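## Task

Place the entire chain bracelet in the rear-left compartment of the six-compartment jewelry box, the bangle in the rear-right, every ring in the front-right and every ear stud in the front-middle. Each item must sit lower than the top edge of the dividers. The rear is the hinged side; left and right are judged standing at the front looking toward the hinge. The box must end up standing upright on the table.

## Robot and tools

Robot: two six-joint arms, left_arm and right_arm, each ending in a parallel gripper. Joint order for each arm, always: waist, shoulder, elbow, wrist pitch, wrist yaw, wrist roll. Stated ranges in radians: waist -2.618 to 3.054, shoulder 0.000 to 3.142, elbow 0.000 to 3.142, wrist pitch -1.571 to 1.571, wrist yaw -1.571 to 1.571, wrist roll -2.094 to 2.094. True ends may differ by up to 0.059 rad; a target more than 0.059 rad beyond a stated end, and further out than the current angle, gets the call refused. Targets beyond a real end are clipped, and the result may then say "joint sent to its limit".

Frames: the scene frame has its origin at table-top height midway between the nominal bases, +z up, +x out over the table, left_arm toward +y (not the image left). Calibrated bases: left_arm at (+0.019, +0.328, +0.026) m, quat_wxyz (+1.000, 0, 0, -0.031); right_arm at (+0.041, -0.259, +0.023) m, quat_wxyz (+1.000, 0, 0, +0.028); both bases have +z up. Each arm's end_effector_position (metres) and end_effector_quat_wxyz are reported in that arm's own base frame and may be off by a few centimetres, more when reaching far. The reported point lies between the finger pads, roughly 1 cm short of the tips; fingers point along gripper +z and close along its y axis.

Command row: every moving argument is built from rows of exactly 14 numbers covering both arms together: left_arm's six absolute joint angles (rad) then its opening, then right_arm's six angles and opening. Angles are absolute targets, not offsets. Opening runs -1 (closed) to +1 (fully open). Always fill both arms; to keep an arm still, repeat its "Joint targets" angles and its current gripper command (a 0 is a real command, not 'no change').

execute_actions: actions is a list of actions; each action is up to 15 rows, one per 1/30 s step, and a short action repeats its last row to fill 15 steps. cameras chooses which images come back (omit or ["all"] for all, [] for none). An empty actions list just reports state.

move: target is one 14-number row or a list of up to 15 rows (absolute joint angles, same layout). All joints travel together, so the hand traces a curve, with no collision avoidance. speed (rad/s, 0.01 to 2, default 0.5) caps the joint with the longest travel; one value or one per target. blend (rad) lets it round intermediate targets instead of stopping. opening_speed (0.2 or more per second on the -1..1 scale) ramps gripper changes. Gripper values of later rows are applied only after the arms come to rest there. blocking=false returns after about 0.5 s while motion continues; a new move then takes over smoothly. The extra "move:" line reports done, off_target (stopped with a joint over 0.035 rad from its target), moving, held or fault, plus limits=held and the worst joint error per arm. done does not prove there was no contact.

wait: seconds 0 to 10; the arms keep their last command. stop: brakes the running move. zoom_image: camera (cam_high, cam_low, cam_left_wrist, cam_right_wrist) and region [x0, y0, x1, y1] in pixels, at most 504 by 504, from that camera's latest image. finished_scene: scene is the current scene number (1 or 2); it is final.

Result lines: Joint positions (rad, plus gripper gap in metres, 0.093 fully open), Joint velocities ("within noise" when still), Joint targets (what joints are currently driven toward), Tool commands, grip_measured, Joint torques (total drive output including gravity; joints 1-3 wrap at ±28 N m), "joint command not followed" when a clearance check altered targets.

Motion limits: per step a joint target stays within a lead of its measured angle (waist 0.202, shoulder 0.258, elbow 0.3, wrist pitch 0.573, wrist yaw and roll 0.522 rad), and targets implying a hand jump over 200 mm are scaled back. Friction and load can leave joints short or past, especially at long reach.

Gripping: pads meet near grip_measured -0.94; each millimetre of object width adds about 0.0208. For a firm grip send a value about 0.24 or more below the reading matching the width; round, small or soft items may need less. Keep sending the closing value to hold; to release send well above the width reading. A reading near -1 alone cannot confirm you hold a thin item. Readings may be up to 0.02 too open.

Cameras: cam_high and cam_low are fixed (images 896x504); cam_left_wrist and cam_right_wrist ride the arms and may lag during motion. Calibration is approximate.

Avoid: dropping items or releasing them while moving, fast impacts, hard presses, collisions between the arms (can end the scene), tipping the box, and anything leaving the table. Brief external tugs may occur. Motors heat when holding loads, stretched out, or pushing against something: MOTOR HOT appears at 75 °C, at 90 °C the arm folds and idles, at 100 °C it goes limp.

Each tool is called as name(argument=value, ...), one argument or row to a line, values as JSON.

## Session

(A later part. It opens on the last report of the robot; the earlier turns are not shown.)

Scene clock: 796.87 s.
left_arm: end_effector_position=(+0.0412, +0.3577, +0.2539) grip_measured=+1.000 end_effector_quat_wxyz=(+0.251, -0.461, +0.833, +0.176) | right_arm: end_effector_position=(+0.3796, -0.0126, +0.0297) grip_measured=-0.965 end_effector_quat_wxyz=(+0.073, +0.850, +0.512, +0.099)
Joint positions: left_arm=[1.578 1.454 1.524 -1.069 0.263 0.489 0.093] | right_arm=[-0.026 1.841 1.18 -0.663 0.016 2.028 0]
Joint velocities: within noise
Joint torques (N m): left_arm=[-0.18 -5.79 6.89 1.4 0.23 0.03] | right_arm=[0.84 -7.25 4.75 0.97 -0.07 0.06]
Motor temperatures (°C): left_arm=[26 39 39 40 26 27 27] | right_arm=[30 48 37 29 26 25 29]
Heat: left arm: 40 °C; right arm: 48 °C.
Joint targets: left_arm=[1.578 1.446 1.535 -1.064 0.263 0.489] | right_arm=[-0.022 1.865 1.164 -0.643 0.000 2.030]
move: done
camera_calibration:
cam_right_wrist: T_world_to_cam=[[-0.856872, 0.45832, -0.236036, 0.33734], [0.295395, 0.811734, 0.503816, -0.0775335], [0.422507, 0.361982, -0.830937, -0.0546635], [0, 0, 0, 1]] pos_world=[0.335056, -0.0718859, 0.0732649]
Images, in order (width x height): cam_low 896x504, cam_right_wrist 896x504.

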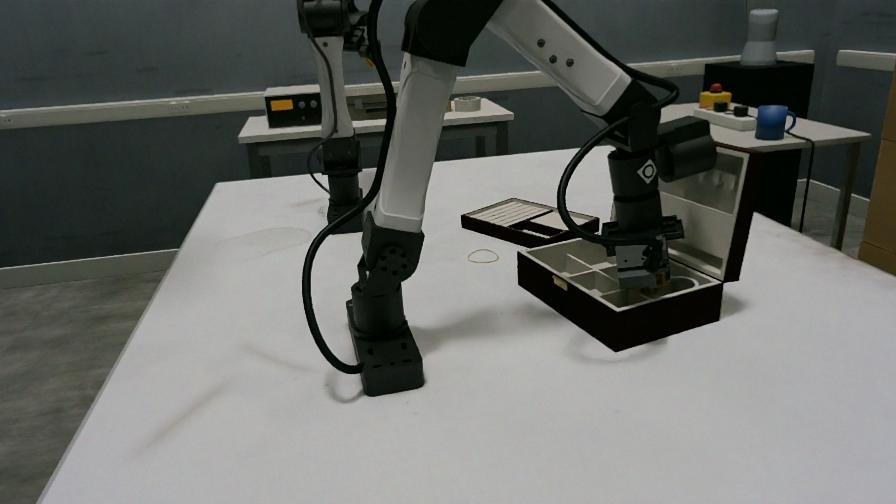

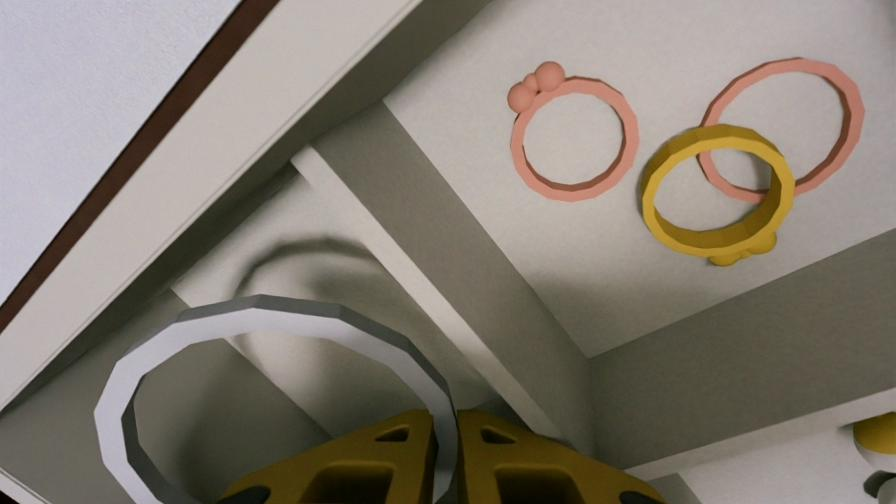

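move(
  target=[1.578,1.446,1.535,-1.064,0.263,0.489,1,-0.038,1.8862,1.201,-0.6588,0,2.03,-1],
  speed=0.15,
  cameras=["cam_right_wrist","cam_low"],
)

zoom_image(
  camera="cam_low",
  region=[560, 150, 780, 360],
)

Scene clock: 810.47 s.
left_arm: end_effector_position=(+0.0412, +0.3577, +0.2539) grip_measured=+1.000 end_effector_quat_wxyz=(+0.251, -0.461, +0.833, +0.176) | right_arm: end_effector_position=(+0.3813, -0.0158, +0.0275) grip_measured=-0.965 end_effector_quat_wxyz=(+0.072, +0.852, +0.509, +0.097)
Joint positions: left_arm=[1.578 1.454 1.524 -1.069 0.263 0.489 0.093] | right_arm=[-0.034 1.855 1.19 -0.665 0.016 2.028 0]
Joint velocities: within noise
Joint torques (N m): left_arm=[-0.18 -5.78 6.89 1.4 0.23 0.02] | right_arm=[0.2 -6.79 7.32 0.82 -0.08 0.06]
Motor temperatures (°C): left_arm=[26 39 39 40 26 27 27] | right_arm=[30 48 38 29 26 25 29]
Heat: left arm: 40 °C; right arm: 48 °C.
Joint targets: left_arm=[1.578 1.446 1.535 -1.064 0.263 0.489] | right_arm=[-0.038 1.886 1.201 -0.659 0.000 2.030]
move: done
camera_calibration:
cam_right_wrist: T_world_to_cam=[[-0.854381, 0.465205, -0.231555, 0.338785], [0.304653, 0.809407, 0.502042, -0.0778895], [0.420975, 0.358392, -0.833268, -0.0554632], [0, 0, 0, 1]] pos_world=[0.33653, -0.0746827, 0.0713354]
Images, in order (width x height): cam_low 896x504, cam_right_wrist 896x504.

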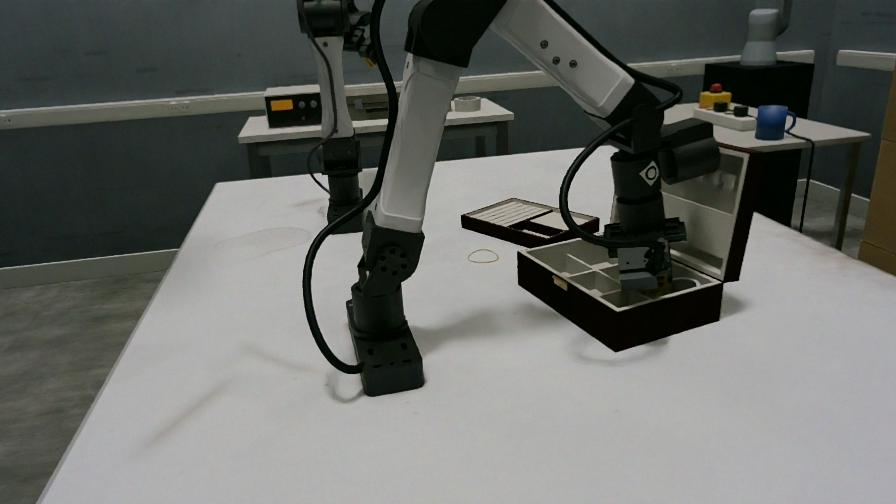

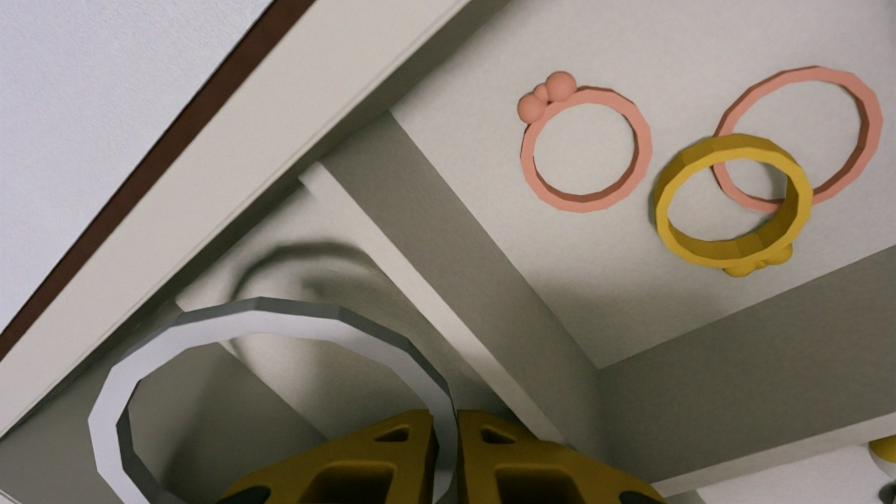

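Scaled by 2.291 from the camera's 896x504 image, which has a finer 1280x720 frame.

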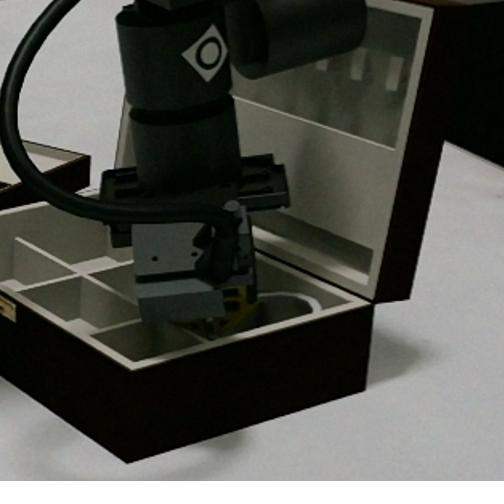

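move(
  target=[1.578,1.446,1.535,-1.064,0.263,0.489,1,-0.036,1.862,1.195,-0.664,0,2.03,-0.72],
  opening_speed=0.5,
  cameras=["cam_right_wrist","cam_low"],
)

zoom_image(
  camera="cam_low",
  region=[560, 150, 780, 360],
)

Scene clock: 817.77 s.
left_arm: end_effector_position=(+0.0412, +0.3577, +0.2539) grip_measured=+1.000 end_effector_quat_wxyz=(+0.251, -0.461, +0.833, +0.176) | right_arm: end_effector_position=(+0.3833, -0.0163, +0.0282) grip_measured=-0.722 end_effector_quat_wxyz=(+0.074, +0.852, +0.508, +0.100)
Joint positions: left_arm=[1.578 1.454 1.524 -1.069 0.263 0.489 0.093] | right_arm=[-0.036 1.855 1.191 -0.658 0.016 2.028 0.011]
Joint velocities: within noise
Joint torques (N m): left_arm=[-0.18 -5.81 6.89 1.4 0.23 0.03] | right_arm=[0.46 -9.11 6.61 0.71 -0.07 0.06]
Motor temperatures (°C): left_arm=[26 39 39 40 26 27 27] | right_arm=[30 47 38 29 26 25 29]
Heat: left arm: 40 °C; right arm: 47 °C.
Joint targets: left_arm=[1.578 1.446 1.535 -1.064 0.263 0.489] | right_arm=[-0.036 1.862 1.195 -0.664 0.000 2.030]
move: done
camera_calibration:
cam_right_wrist: T_world_to_cam=[[-0.852057, 0.466119, -0.238184, 0.340191], [0.301743, 0.809194, 0.504139, -0.0773751], [0.427726, 0.357684, -0.830128, -0.0582377], [0, 0, 0, 1]] pos_world=[0.338119, -0.0751272, 0.0716912]
Images, in order (width x height): cam_low 896x504, cam_right_wrist 896x504.

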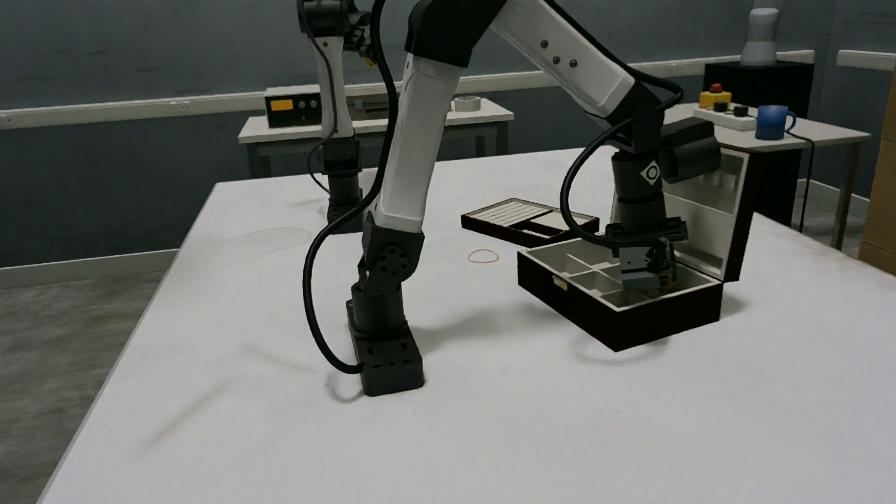

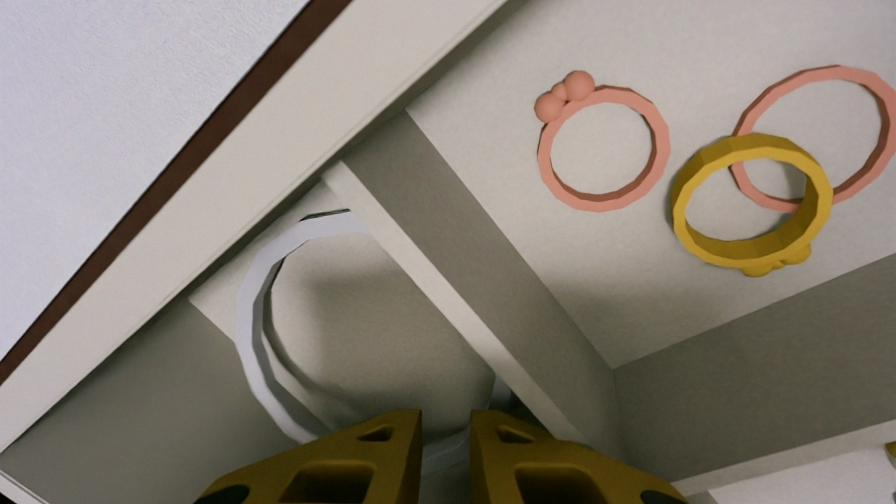

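Scaled by 2.291 from the camera's 896x504 image, which has a finer 1280x720 frame.

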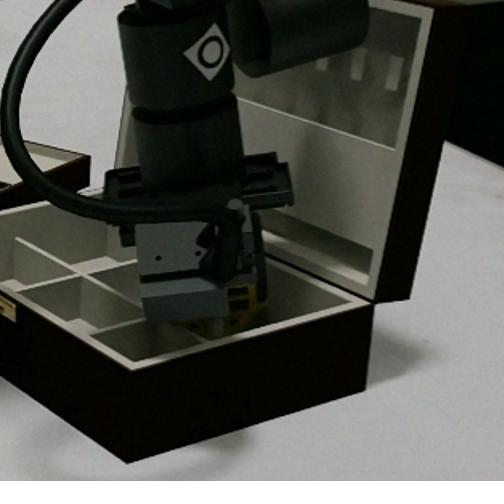

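move(
  target=[
    [1.578,1.446,1.535,-1.064,0.263,0.489,1,-0.036,1.7602,1.4134,-0.9972,0,2.03,-0.72],
    [1.578,1.446,1.535,-1.064,0.263,0.489,1,0.1,1.5336,1.4317,-1.4689,0,1.2,-0.72],
    [1.578,1.446,1.535,-1.064,0.263,0.489,1,0.9,1.6385,1.3792,-1.3115,0,0,-0.3],
  ],
  speed=[0.4,0.9,0.9],
  blend=[0.05,0.15,0],
  cameras=["cam_right_wrist","cam_low","cam_high"],
)

zoom_image(
  camera="cam_high",
  region=[480, 190, 620, 310],
)

Scene clock: 832.20 s.
left_arm: end_effector_position=(+0.0412, +0.3577, +0.2539) grip_measured=+1.000 end_effector_quat_wxyz=(+0.251, -0.461, +0.833, +0.176) | right_arm: end_effector_position=(+0.1797, +0.2249, +0.1348) grip_measured=-0.302 end_effector_quat_wxyz=(+0.002, -0.429, +0.903, -0.001)
Joint positions: left_arm=[1.578 1.454 1.524 -1.069 0.263 0.489 0.093] | right_arm=[0.899 1.627 1.387 -1.328 0.004 0.012 0.031]
Joint velocities: within noise
Joint torques (N m): left_arm=[-0.18 -5.78 6.89 1.4 0.23 0.03] | right_arm=[0.58 -6.56 5.67 0.53 -0.01 -0.07]
Motor temperatures (°C): left_arm=[26 39 39 40 26 27 27] | right_arm=[29 47 39 29 26 25 29]
Heat: left arm: 40 °C; right arm: 47 °C.
Joint targets: left_arm=[1.578 1.446 1.535 -1.064 0.263 0.489] | right_arm=[0.900 1.639 1.379 -1.312 0.000 0.000]
move: done
camera_calibration:
cam_right_wrist: T_world_to_cam=[[0.779001, -0.626989, -0.0064685, 0.00113658], [-0.563385, -0.704431, 0.43171, 0.240782], [-0.275234, -0.332658, -0.901989, 0.322265], [0, 0, 0, 1]] pos_world=[0.223466, 0.277531, 0.186739]
Images, in order (width x height): cam_high 896x504, cam_low 896x504, cam_right_wrist 896x504.

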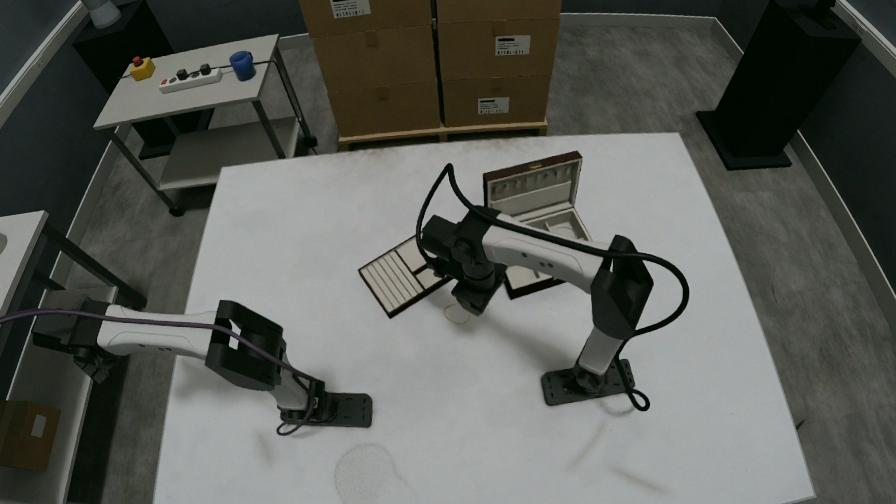

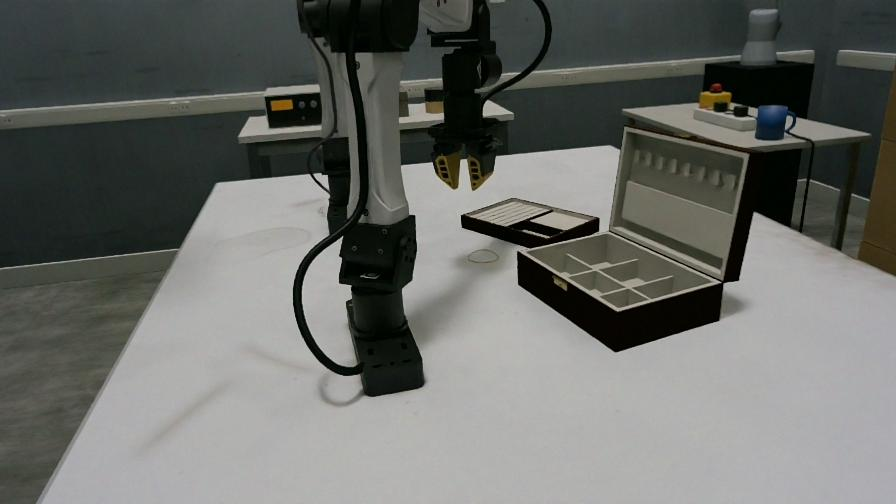

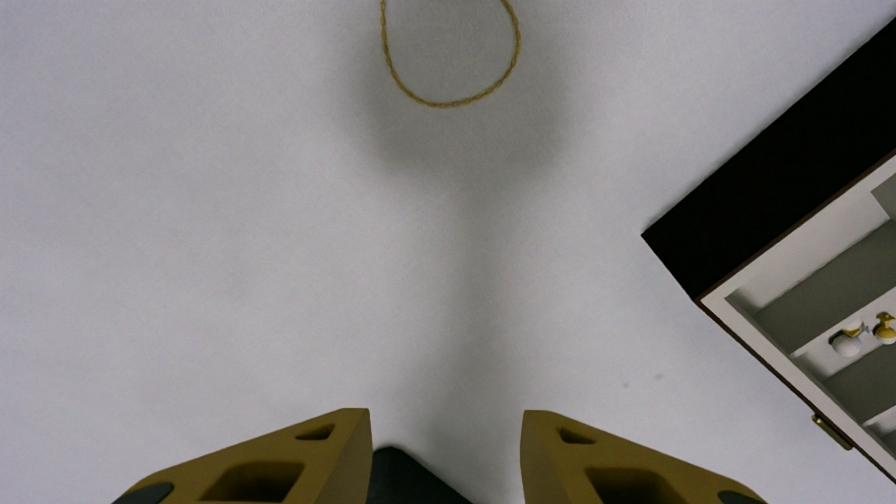

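Scaled by 3.600 from the camera's 896x504 image, which has a finer 1280x720 frame.

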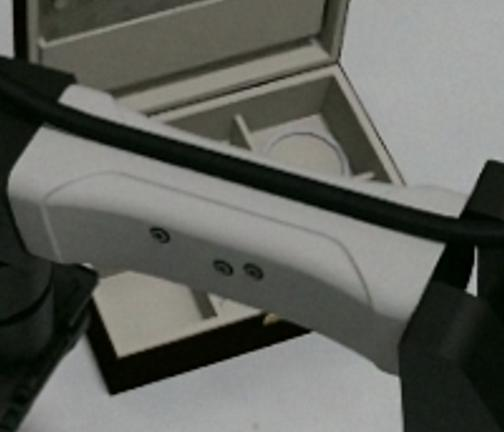

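move(
  target=[1.578,1.446,1.535,-1.064,0.263,0.489,1,0.9,1.8495,1.2646,-0.9859,0,1.65,-0.4],
  speed=0.7,
  cameras=["cam_right_wrist"],
)

Scene clock: 867.30 s.
left_arm: end_effector_position=(+0.0412, +0.3577, +0.2539) grip_measured=+1.000 end_effector_quat_wxyz=(+0.251, -0.461, +0.833, +0.176) | right_arm: end_effector_position=(+0.2055, +0.2573, +0.0454) grip_measured=-0.398 end_effector_quat_wxyz=(+0.002, +0.361, +0.933, +0.001)
Joint positions: left_arm=[1.578 1.454 1.524 -1.069 0.263 0.489 0.093] | right_arm=[0.899 1.836 1.272 -1.003 0.004 1.637 0.026]
Joint velocities: within noise
Joint torques (N m): left_arm=[-0.17 -5.78 6.87 1.4 0.23 0.02] | right_arm=[0.59 -8.12 5.35 0.44 0.05 0.17]
Motor temperatures (°C): left_arm=[26 39 39 40 26 27 27] | right_arm=[29 47 39 28 26 25 28]
Heat: left arm: 40 °C; right arm: 47 °C.
Joint targets: left_arm=[1.578 1.446 1.535 -1.064 0.263 0.489] | right_arm=[0.900 1.849 1.265 -0.986 0.000 1.650]
move: done
camera_calibration:
cam_right_wrist: T_world_to_cam=[[-0.667987, -0.744038, -0.0141828, 0.328653], [-0.675402, 0.598144, 0.431343, 0.0046093], [-0.312452, 0.29771, -0.902077, 0.105065], [0, 0, 0, 1]] pos_world=[0.255477, 0.210495, 0.0974497]
Images, in order (width x height): cam_right_wrist 896x504.

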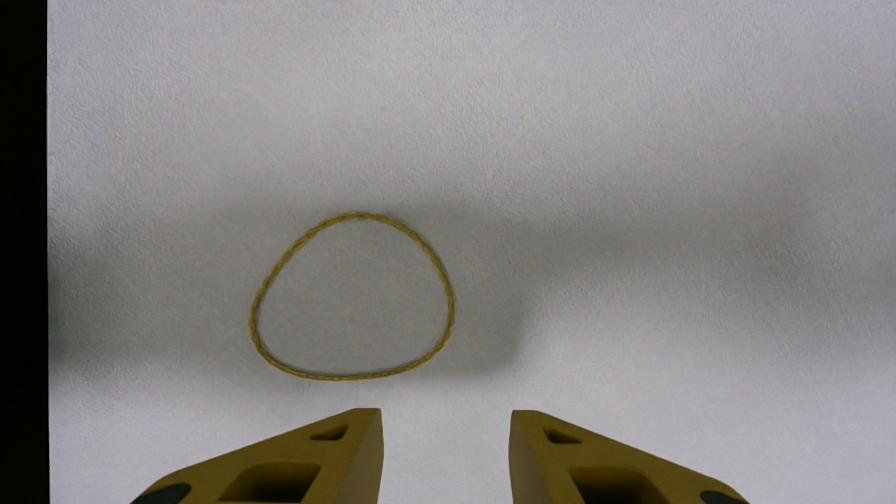

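move(
  target=[1.578,1.446,1.535,-1.064,0.263,0.489,1,0.908,1.9196,1.1586,-0.8,0,1.65,-0.4],
  speed=0.25,
  cameras=["cam_right_wrist","cam_low"],
)

zoom_image(
  camera="cam_low",
  region=[430, 190, 550, 290],
)

Scene clock: 882.77 s.
left_arm: end_effector_position=(+0.0412, +0.3577, +0.2539) grip_measured=+1.000 end_effector_quat_wxyz=(+0.251, -0.461, +0.833, +0.176) | right_arm: end_effector_position=(+0.2054, +0.2594, -0.0013) grip_measured=-0.398 end_effector_quat_wxyz=(+0.003, +0.359, +0.933, +0.004)
Joint positions: left_arm=[1.578 1.454 1.524 -1.069 0.263 0.489 0.093] | right_arm=[0.903 1.908 1.165 -0.817 0.004 1.638 0.026]
Joint velocities: within noise
Joint torques (N m): left_arm=[-0.2 -5.78 6.89 1.4 0.23 0.03] | right_arm=[0.9 -8.44 5.01 0.45 0.05 0.18]
Motor temperatures (°C): left_arm=[26 39 39 40 26 27 27] | right_arm=[29 46 38 28 26 25 28]
Heat: left arm: 40 °C; right arm: 46 °C.
Joint targets: left_arm=[1.578 1.446 1.535 -1.064 0.263 0.489] | right_arm=[0.908 1.920 1.159 -0.800 0.000 1.650]
move: done
camera_calibration:
cam_right_wrist: T_world_to_cam=[[-0.665638, -0.745978, -0.0210398, 0.329486], [-0.679059, 0.593751, 0.43167, 0.0253434], [-0.309524, 0.301623, -0.901786, 0.0606129], [0, 0, 0, 1]] pos_world=[0.255289, 0.212459, 0.0506522]
Images, in order (width x height): cam_low 896x504, cam_right_wrist 896x504.

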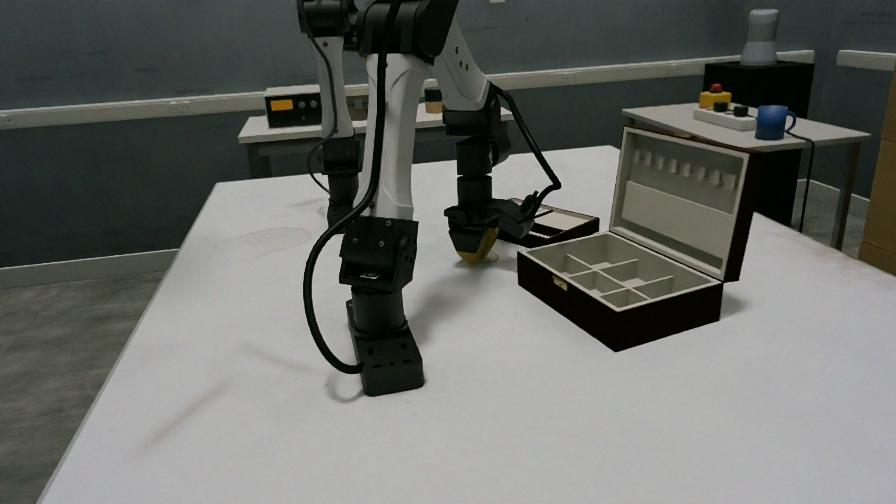

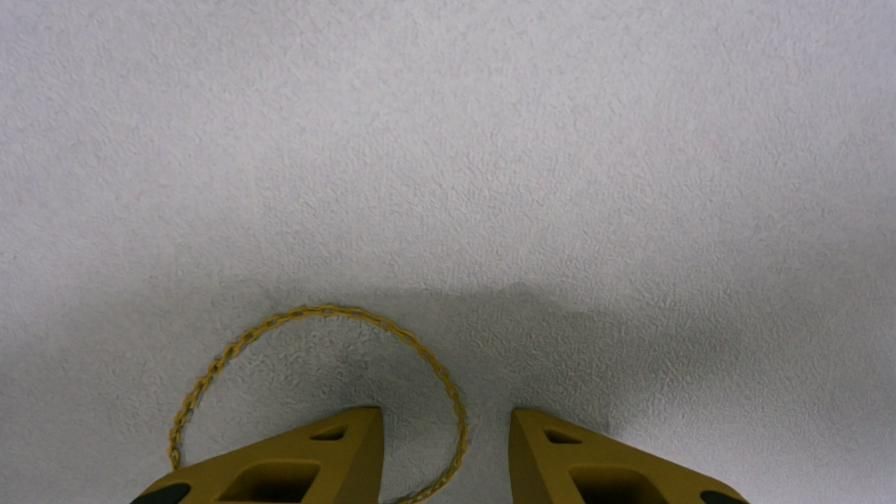

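Scaled by 4.200 from the camera's 896x504 image, which has a finer 1280x720 frame.

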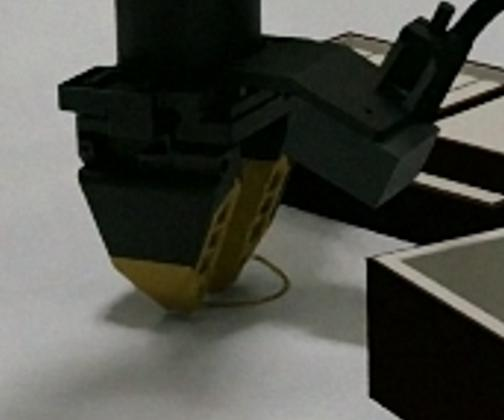

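move(
  target=[1.578,1.446,1.535,-1.064,0.263,0.489,1,0.908,1.9273,1.1513,-0.783,0,1.65,-0.4],
  speed=0.15,
  cameras=["cam_low"],
)

zoom_image(
  camera="cam_low",
  region=[450, 220, 520, 280],
)

Scene clock: 889.77 s.
left_arm: end_effector_position=(+0.0412, +0.3577, +0.2539) grip_measured=+1.000 end_effector_quat_wxyz=(+0.251, -0.461, +0.833, +0.176) | right_arm: end_effector_position=(+0.2064, +0.2607, -0.0016) grip_measured=-0.398 end_effector_quat_wxyz=(+0.005, +0.359, +0.933, +0.008)
Joint positions: left_arm=[1.578 1.454 1.524 -1.069 0.263 0.489 0.093] | right_arm=[0.903 1.908 1.163 -0.808 0.004 1.638 0.026]
Joint velocities: within noise
Joint torques (N m): left_arm=[-0.18 -5.78 6.89 1.4 0.23 0.03] | right_arm=[0.91 -7.75 4.46 0.57 0.05 0.18]
Motor temperatures (°C): left_arm=[26 39 39 40 26 27 27] | right_arm=[29 47 38 28 26 25 28]
Heat: left arm: 40 °C; right arm: 47 °C.
Joint targets: left_arm=[1.578 1.446 1.535 -1.064 0.263 0.489] | right_arm=[0.908 1.927 1.151 -0.783 0.000 1.650]
move: done
Images, in order (width x height): cam_low 896x504.

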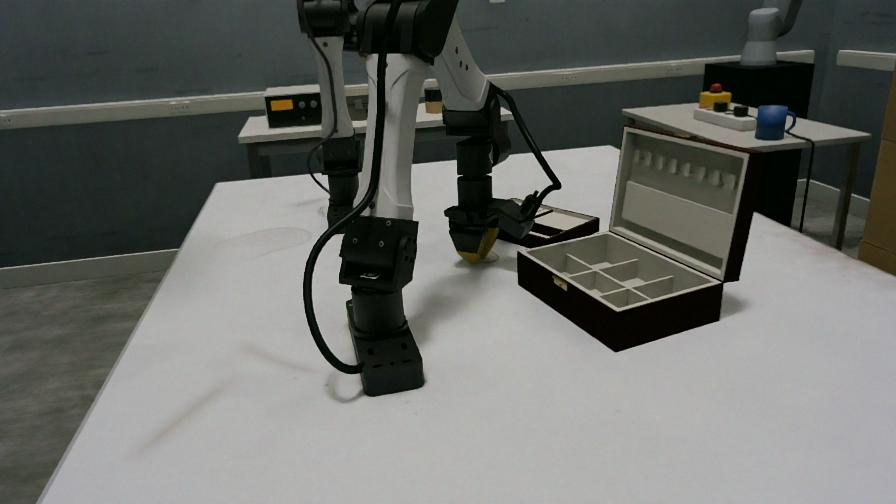

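Scaled by 7.200 from the camera's 896x504 image, which has a finer 1280x720 frame.

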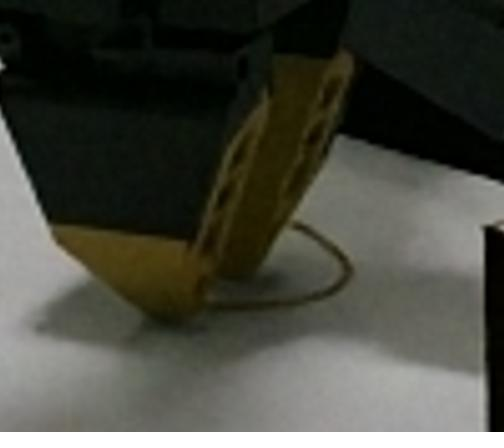

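move(
  target=[1.578,1.446,1.535,-1.064,0.263,0.489,1,0.908,1.9235,1.155,-0.79,0,1.65,-1],
  opening_speed=0.6,
  cameras=["cam_right_wrist","cam_low"],
)

zoom_image(
  camera="cam_low",
  region=[450, 220, 520, 280],
)

Scene clock: 898.77 s.
left_arm: end_effector_position=(+0.0412, +0.3577, +0.2539) grip_measured=+1.000 end_effector_quat_wxyz=(+0.251, -0.461, +0.833, +0.176) | right_arm: end_effector_position=(+0.2081, +0.2628, -0.0016) grip_measured=-0.971 end_effector_quat_wxyz=(+0.006, +0.359, +0.933, +0.013)
Joint positions: left_arm=[1.578 1.454 1.524 -1.069 0.263 0.489 0.093] | right_arm=[0.903 1.908 1.163 -0.797 0.004 1.638 0]
Joint velocities: within noise
Joint torques (N m): left_arm=[-0.18 -5.79 6.89 1.4 0.22 0.02] | right_arm=[0.91 -8.12 4.86 0.4 0.05 0.17]
Motor temperatures (°C): left_arm=[26 39 39 40 26 27 27] | right_arm=[29 48 38 28 26 25 28]
Heat: left arm: 40 °C; right arm: 48 °C.
Joint targets: left_arm=[1.578 1.446 1.535 -1.064 0.263 0.489] | right_arm=[0.908 1.924 1.155 -0.790 0.000 1.650]
move: done
camera_calibration:
cam_right_wrist: T_world_to_cam=[[-0.665286, -0.745533, -0.0396888, 0.333597], [-0.684061, 0.58741, 0.432448, 0.0279603], [-0.29909, 0.314851, -0.900785, 0.0545481], [0, 0, 0, 1]] pos_world=[0.257379, 0.215109, 0.0502848]
Images, in order (width x height): cam_low 896x504, cam_right_wrist 896x504.

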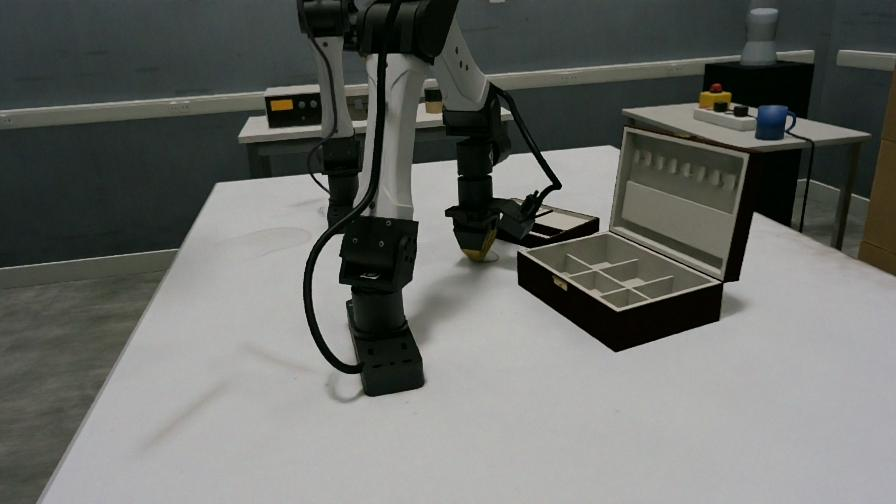

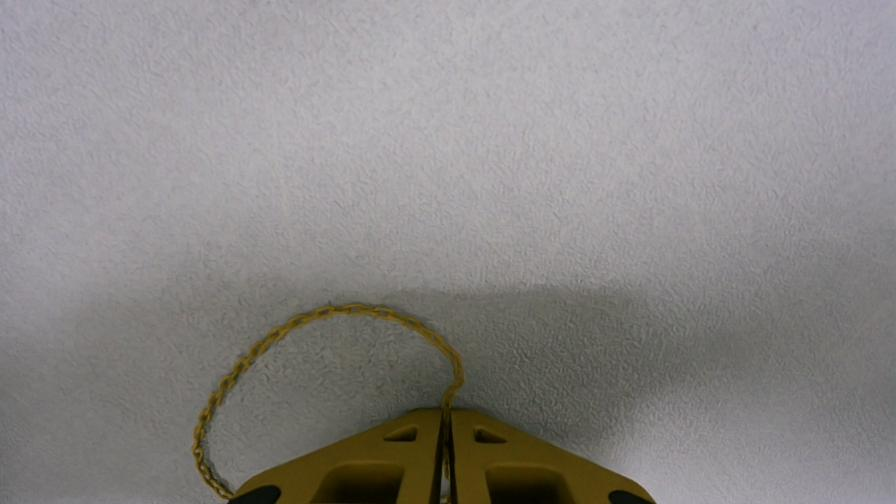

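Scaled by 7.200 from the camera's 896x504 image, which has a finer 1280x720 frame.

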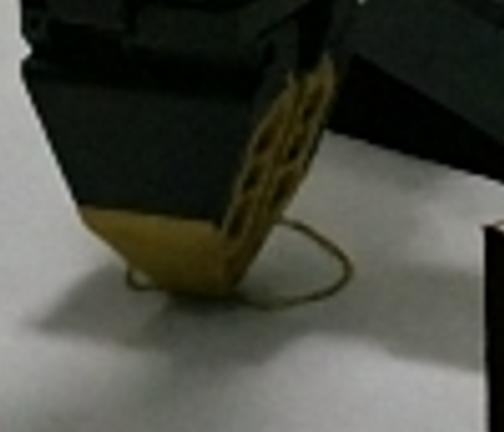

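move(
  target=[
    [1.578,1.446,1.535,-1.064,0.263,0.489,1,0.908,1.7594,1.6357,-1.4471,0,1.65,-1],
    [1.578,1.446,1.535,-1.064,0.263,0.489,1,0.322,1.7757,1.5924,-1.0875,0,1.69,-1],
  ],
  speed=[0.5,0.5],
  blend=[0.03,0],
  cameras=["cam_right_wrist","cam_low","cam_high"],
)

zoom_image(
  camera="cam_low",
  region=[500, 110, 760, 360],
)

Scene clock: 915.13 s.
left_arm: end_effector_position=(+0.0412, +0.3577, +0.2539) grip_measured=+1.000 end_effector_quat_wxyz=(+0.251, -0.461, +0.833, +0.176) | right_arm: end_effector_position=(+0.3755, +0.1236, +0.1543) grip_measured=-0.971 end_effector_quat_wxyz=(+0.078, +0.622, +0.770, +0.119)
Joint positions: left_arm=[1.578 1.454 1.524 -1.069 0.263 0.489 0.093] | right_arm=[0.319 1.781 1.601 -1.105 0.002 1.677 0]
Joint velocities: within noise
Joint torques (N m): left_arm=[-0.18 -5.78 6.89 1.4 0.22 0.03] | right_arm=[0.75 -10.18 6.11 1.07 0.07 0.15]
Motor temperatures (°C): left_arm=[26 39 39 40 26 27 27] | right_arm=[29 49 38 28 26 25 28]
Heat: left arm: 40 °C; right arm: 49 °C.
Joint targets: left_arm=[1.578 1.446 1.535 -1.064 0.263 0.489] | right_arm=[0.322 1.776 1.592 -1.087 0.000 1.690]
move: done
camera_calibration:
cam_right_wrist: T_world_to_cam=[[-0.9348, -0.203524, -0.291079, 0.420348], [-0.319599, 0.839515, 0.439399, -0.0123046], [0.154937, 0.503779, -0.849825, 0.0871578], [0, 0, 0, 1]] pos_world=[0.375504, 0.0519726, 0.20183]
Images, in order (width x height): cam_high 896x504, cam_low 896x504, cam_right_wrist 896x504.

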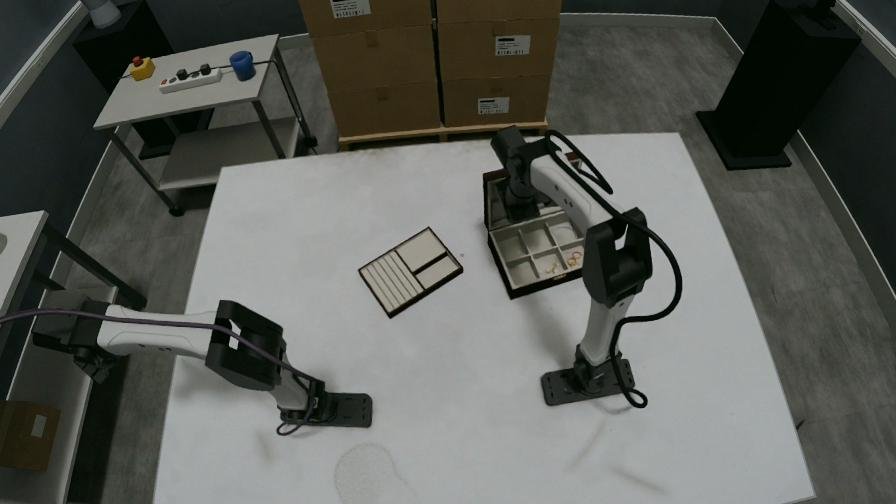

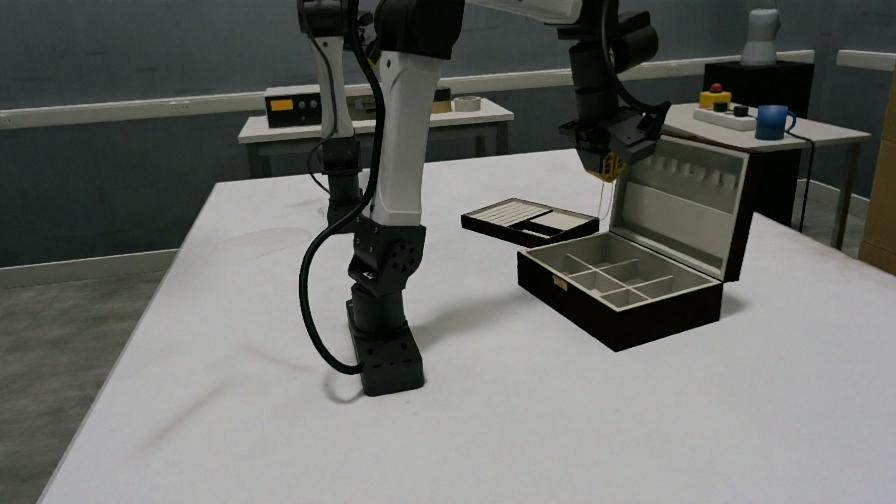

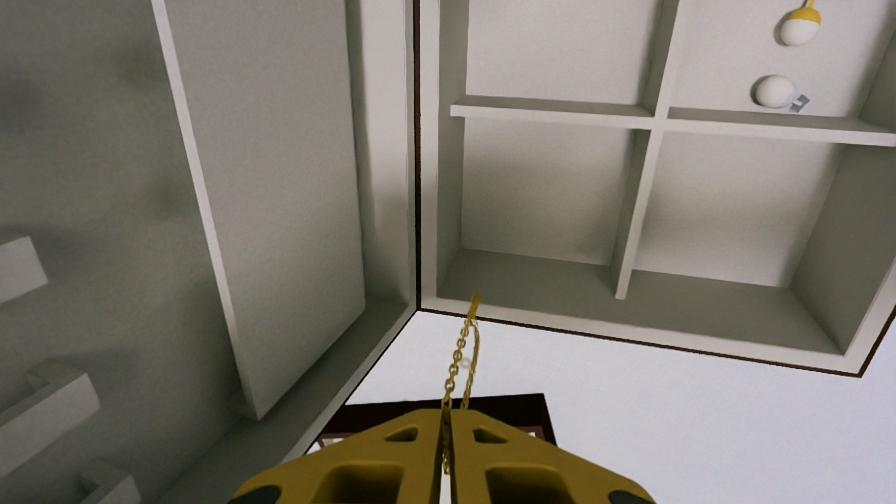

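Scaled by 1.938 from the camera's 896x504 image, which has a finer 1280x720 frame.

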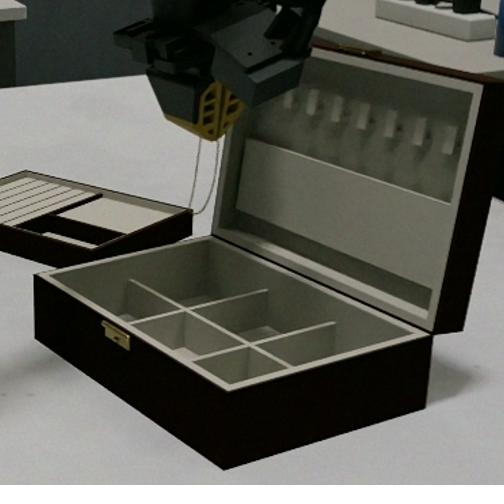

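move(
  target=[1.578,1.446,1.535,-1.064,0.263,0.489,1,0.328,1.7964,1.3587,-0.8331,0,1.69,-1],
  speed=0.25,
  cameras=["cam_right_wrist","cam_low"],
)

zoom_image(
  camera="cam_low",
  region=[500, 110, 760, 360],
)

Scene clock: 929.10 s.
left_arm: end_effector_position=(+0.0412, +0.3577, +0.2539) grip_measured=+1.000 end_effector_quat_wxyz=(+0.251, -0.461, +0.833, +0.176) | right_arm: end_effector_position=(+0.3762, +0.1251, +0.0958) grip_measured=-0.971 end_effector_quat_wxyz=(+0.083, +0.620, +0.770, +0.127)
Joint positions: left_arm=[1.578 1.454 1.524 -1.069 0.263 0.489 0.093] | right_arm=[0.322 1.783 1.366 -0.85 0.002 1.678 0]
Joint velocities: within noise
Joint torques (N m): left_arm=[-0.18 -5.79 6.89 1.4 0.23 0.03] | right_arm=[0.99 -8.47 6.15 1.09 0.06 0.16]
Motor temperatures (°C): left_arm=[26 39 39 40 26 27 27] | right_arm=[29 49 39 29 26 25 28]
Heat: left arm: 40 °C; right arm: 49 °C.
Joint targets: left_arm=[1.578 1.446 1.535 -1.064 0.263 0.489] | right_arm=[0.328 1.796 1.359 -0.833 0.000 1.690]
move: done
camera_calibration:
cam_right_wrist: T_world_to_cam=[[-0.929387, -0.204379, -0.307358, 0.40394], [-0.328989, 0.836223, 0.438745, 0.0163897], [0.16735, 0.508881, -0.844413, 0.0306961], [0, 0, 0, 1]] pos_world=[0.375672, 0.0532308, 0.142883]
Images, in order (width x height): cam_low 896x504, cam_right_wrist 896x504.

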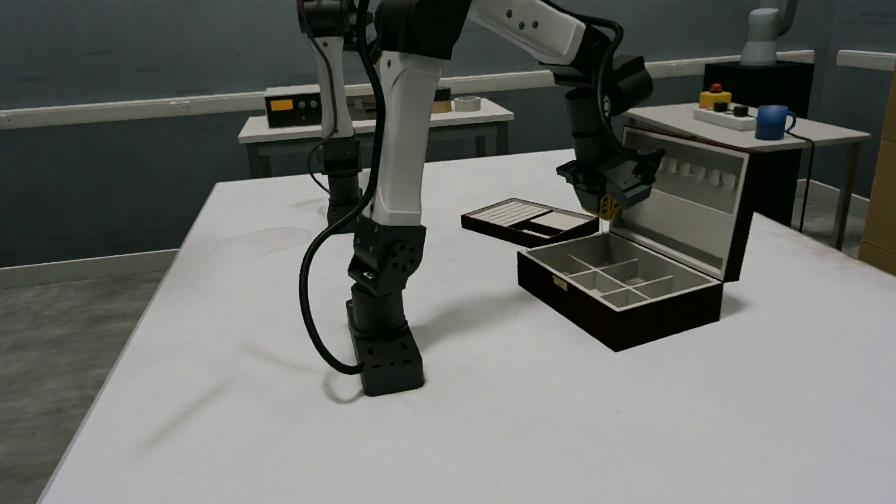

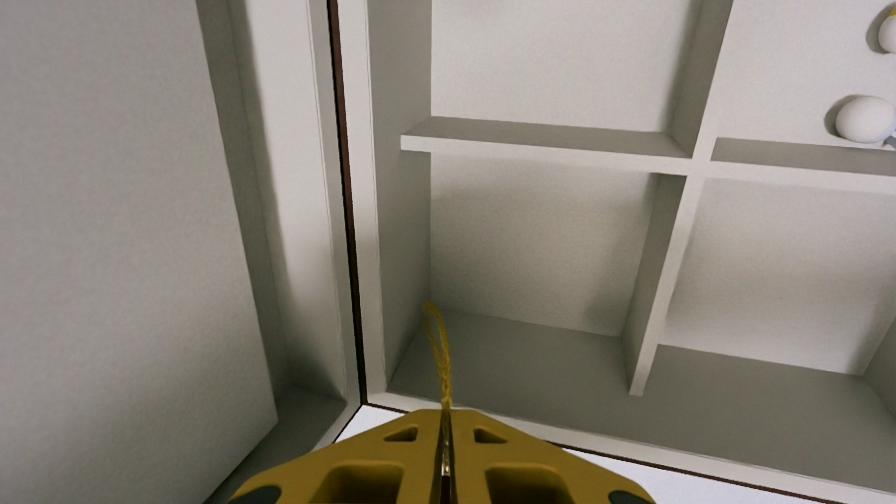

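Scaled by 1.938 from the camera's 896x504 image, which has a finer 1280x720 frame.

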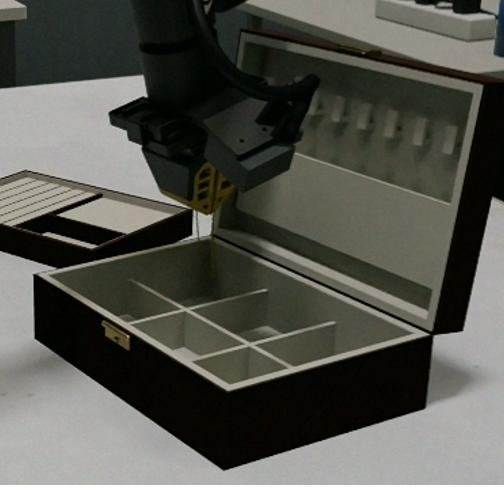

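move(
  target=[1.578,1.446,1.535,-1.064,0.263,0.489,1,0.331,1.8009,1.199,-0.6689,0,1.69,-1],
  speed=0.25,
  cameras=["cam_right_wrist","cam_low"],
)

zoom_image(
  camera="cam_low",
  region=[500, 110, 760, 360],
)

Scene clock: 947.83 s.
left_arm: end_effector_position=(+0.0412, +0.3577, +0.2539) grip_measured=+1.000 end_effector_quat_wxyz=(+0.251, -0.461, +0.833, +0.176) | right_arm: end_effector_position=(+0.3665, +0.1231, +0.0549) grip_measured=-0.971 end_effector_quat_wxyz=(+0.082, +0.619, +0.771, +0.126)
Joint positions: left_arm=[1.578 1.454 1.524 -1.069 0.263 0.489 0.093] | right_arm=[0.325 1.789 1.206 -0.686 0.002 1.678 0]
Joint velocities: within noise
Joint torques (N m): left_arm=[-0.17 -5.79 6.89 1.4 0.23 0.03] | right_arm=[1.01 -8.28 5.93 1.04 0.06 0.16]
Motor temperatures (°C): left_arm=[26 39 39 40 26 27 27] | right_arm=[29 49 39 29 26 25 28]
Heat: left arm: 40 °C; right arm: 49 °C.
Joint targets: left_arm=[1.578 1.446 1.535 -1.064 0.263 0.489] | right_arm=[0.331 1.801 1.199 -0.669 0.000 1.690]
move: done
camera_calibration:
cam_right_wrist: T_world_to_cam=[[-0.929313, -0.207401, -0.305552, 0.382226], [-0.330746, 0.835482, 0.438835, 0.0335143], [0.164269, 0.508875, -0.845022, 0.0000030545], [0, 0, 0, 1]] pos_world=[0.366292, 0.0512719, 0.102085]
Images, in order (width x height): cam_low 896x504, cam_right_wrist 896x504.

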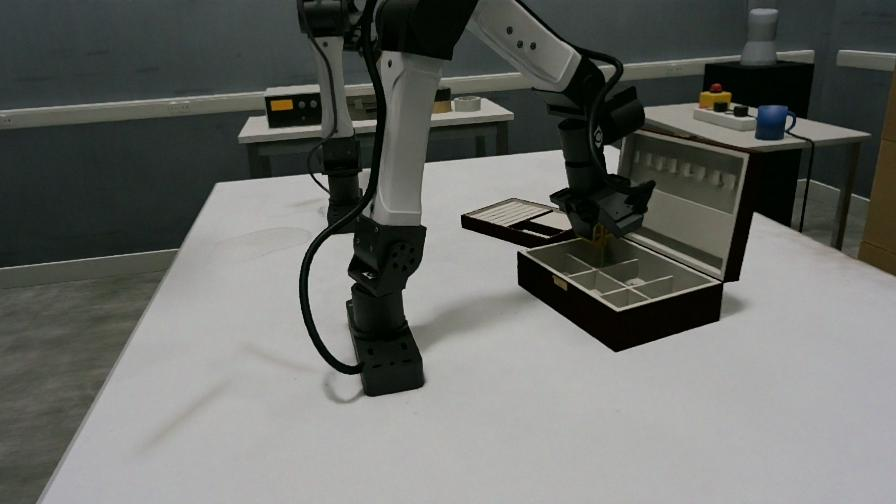

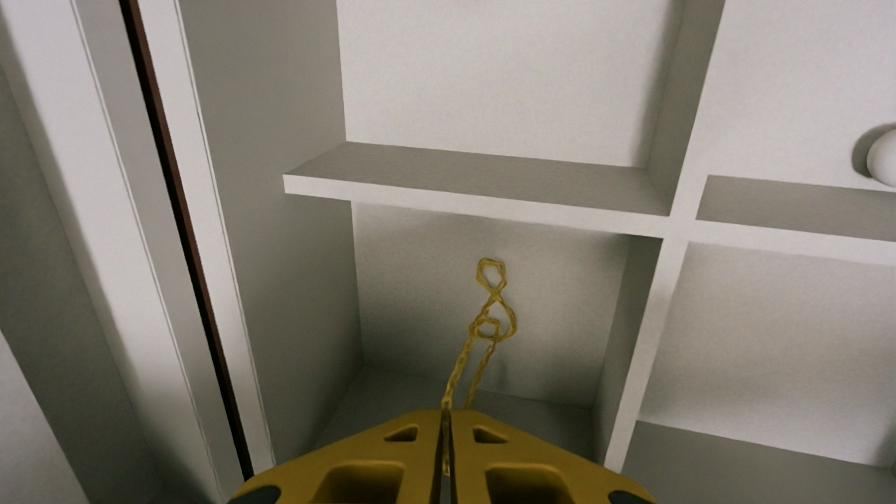

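Scaled by 1.938 from the camera's 896x504 image, which has a finer 1280x720 frame.

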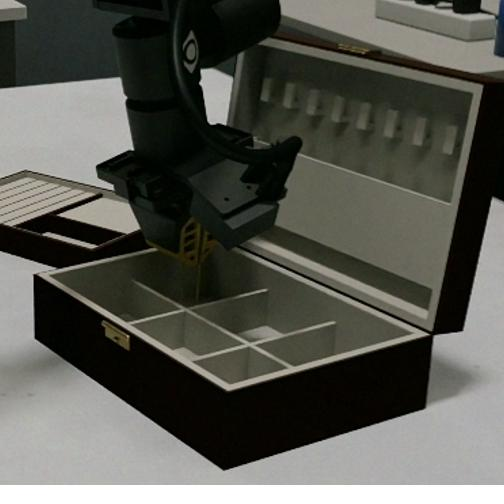

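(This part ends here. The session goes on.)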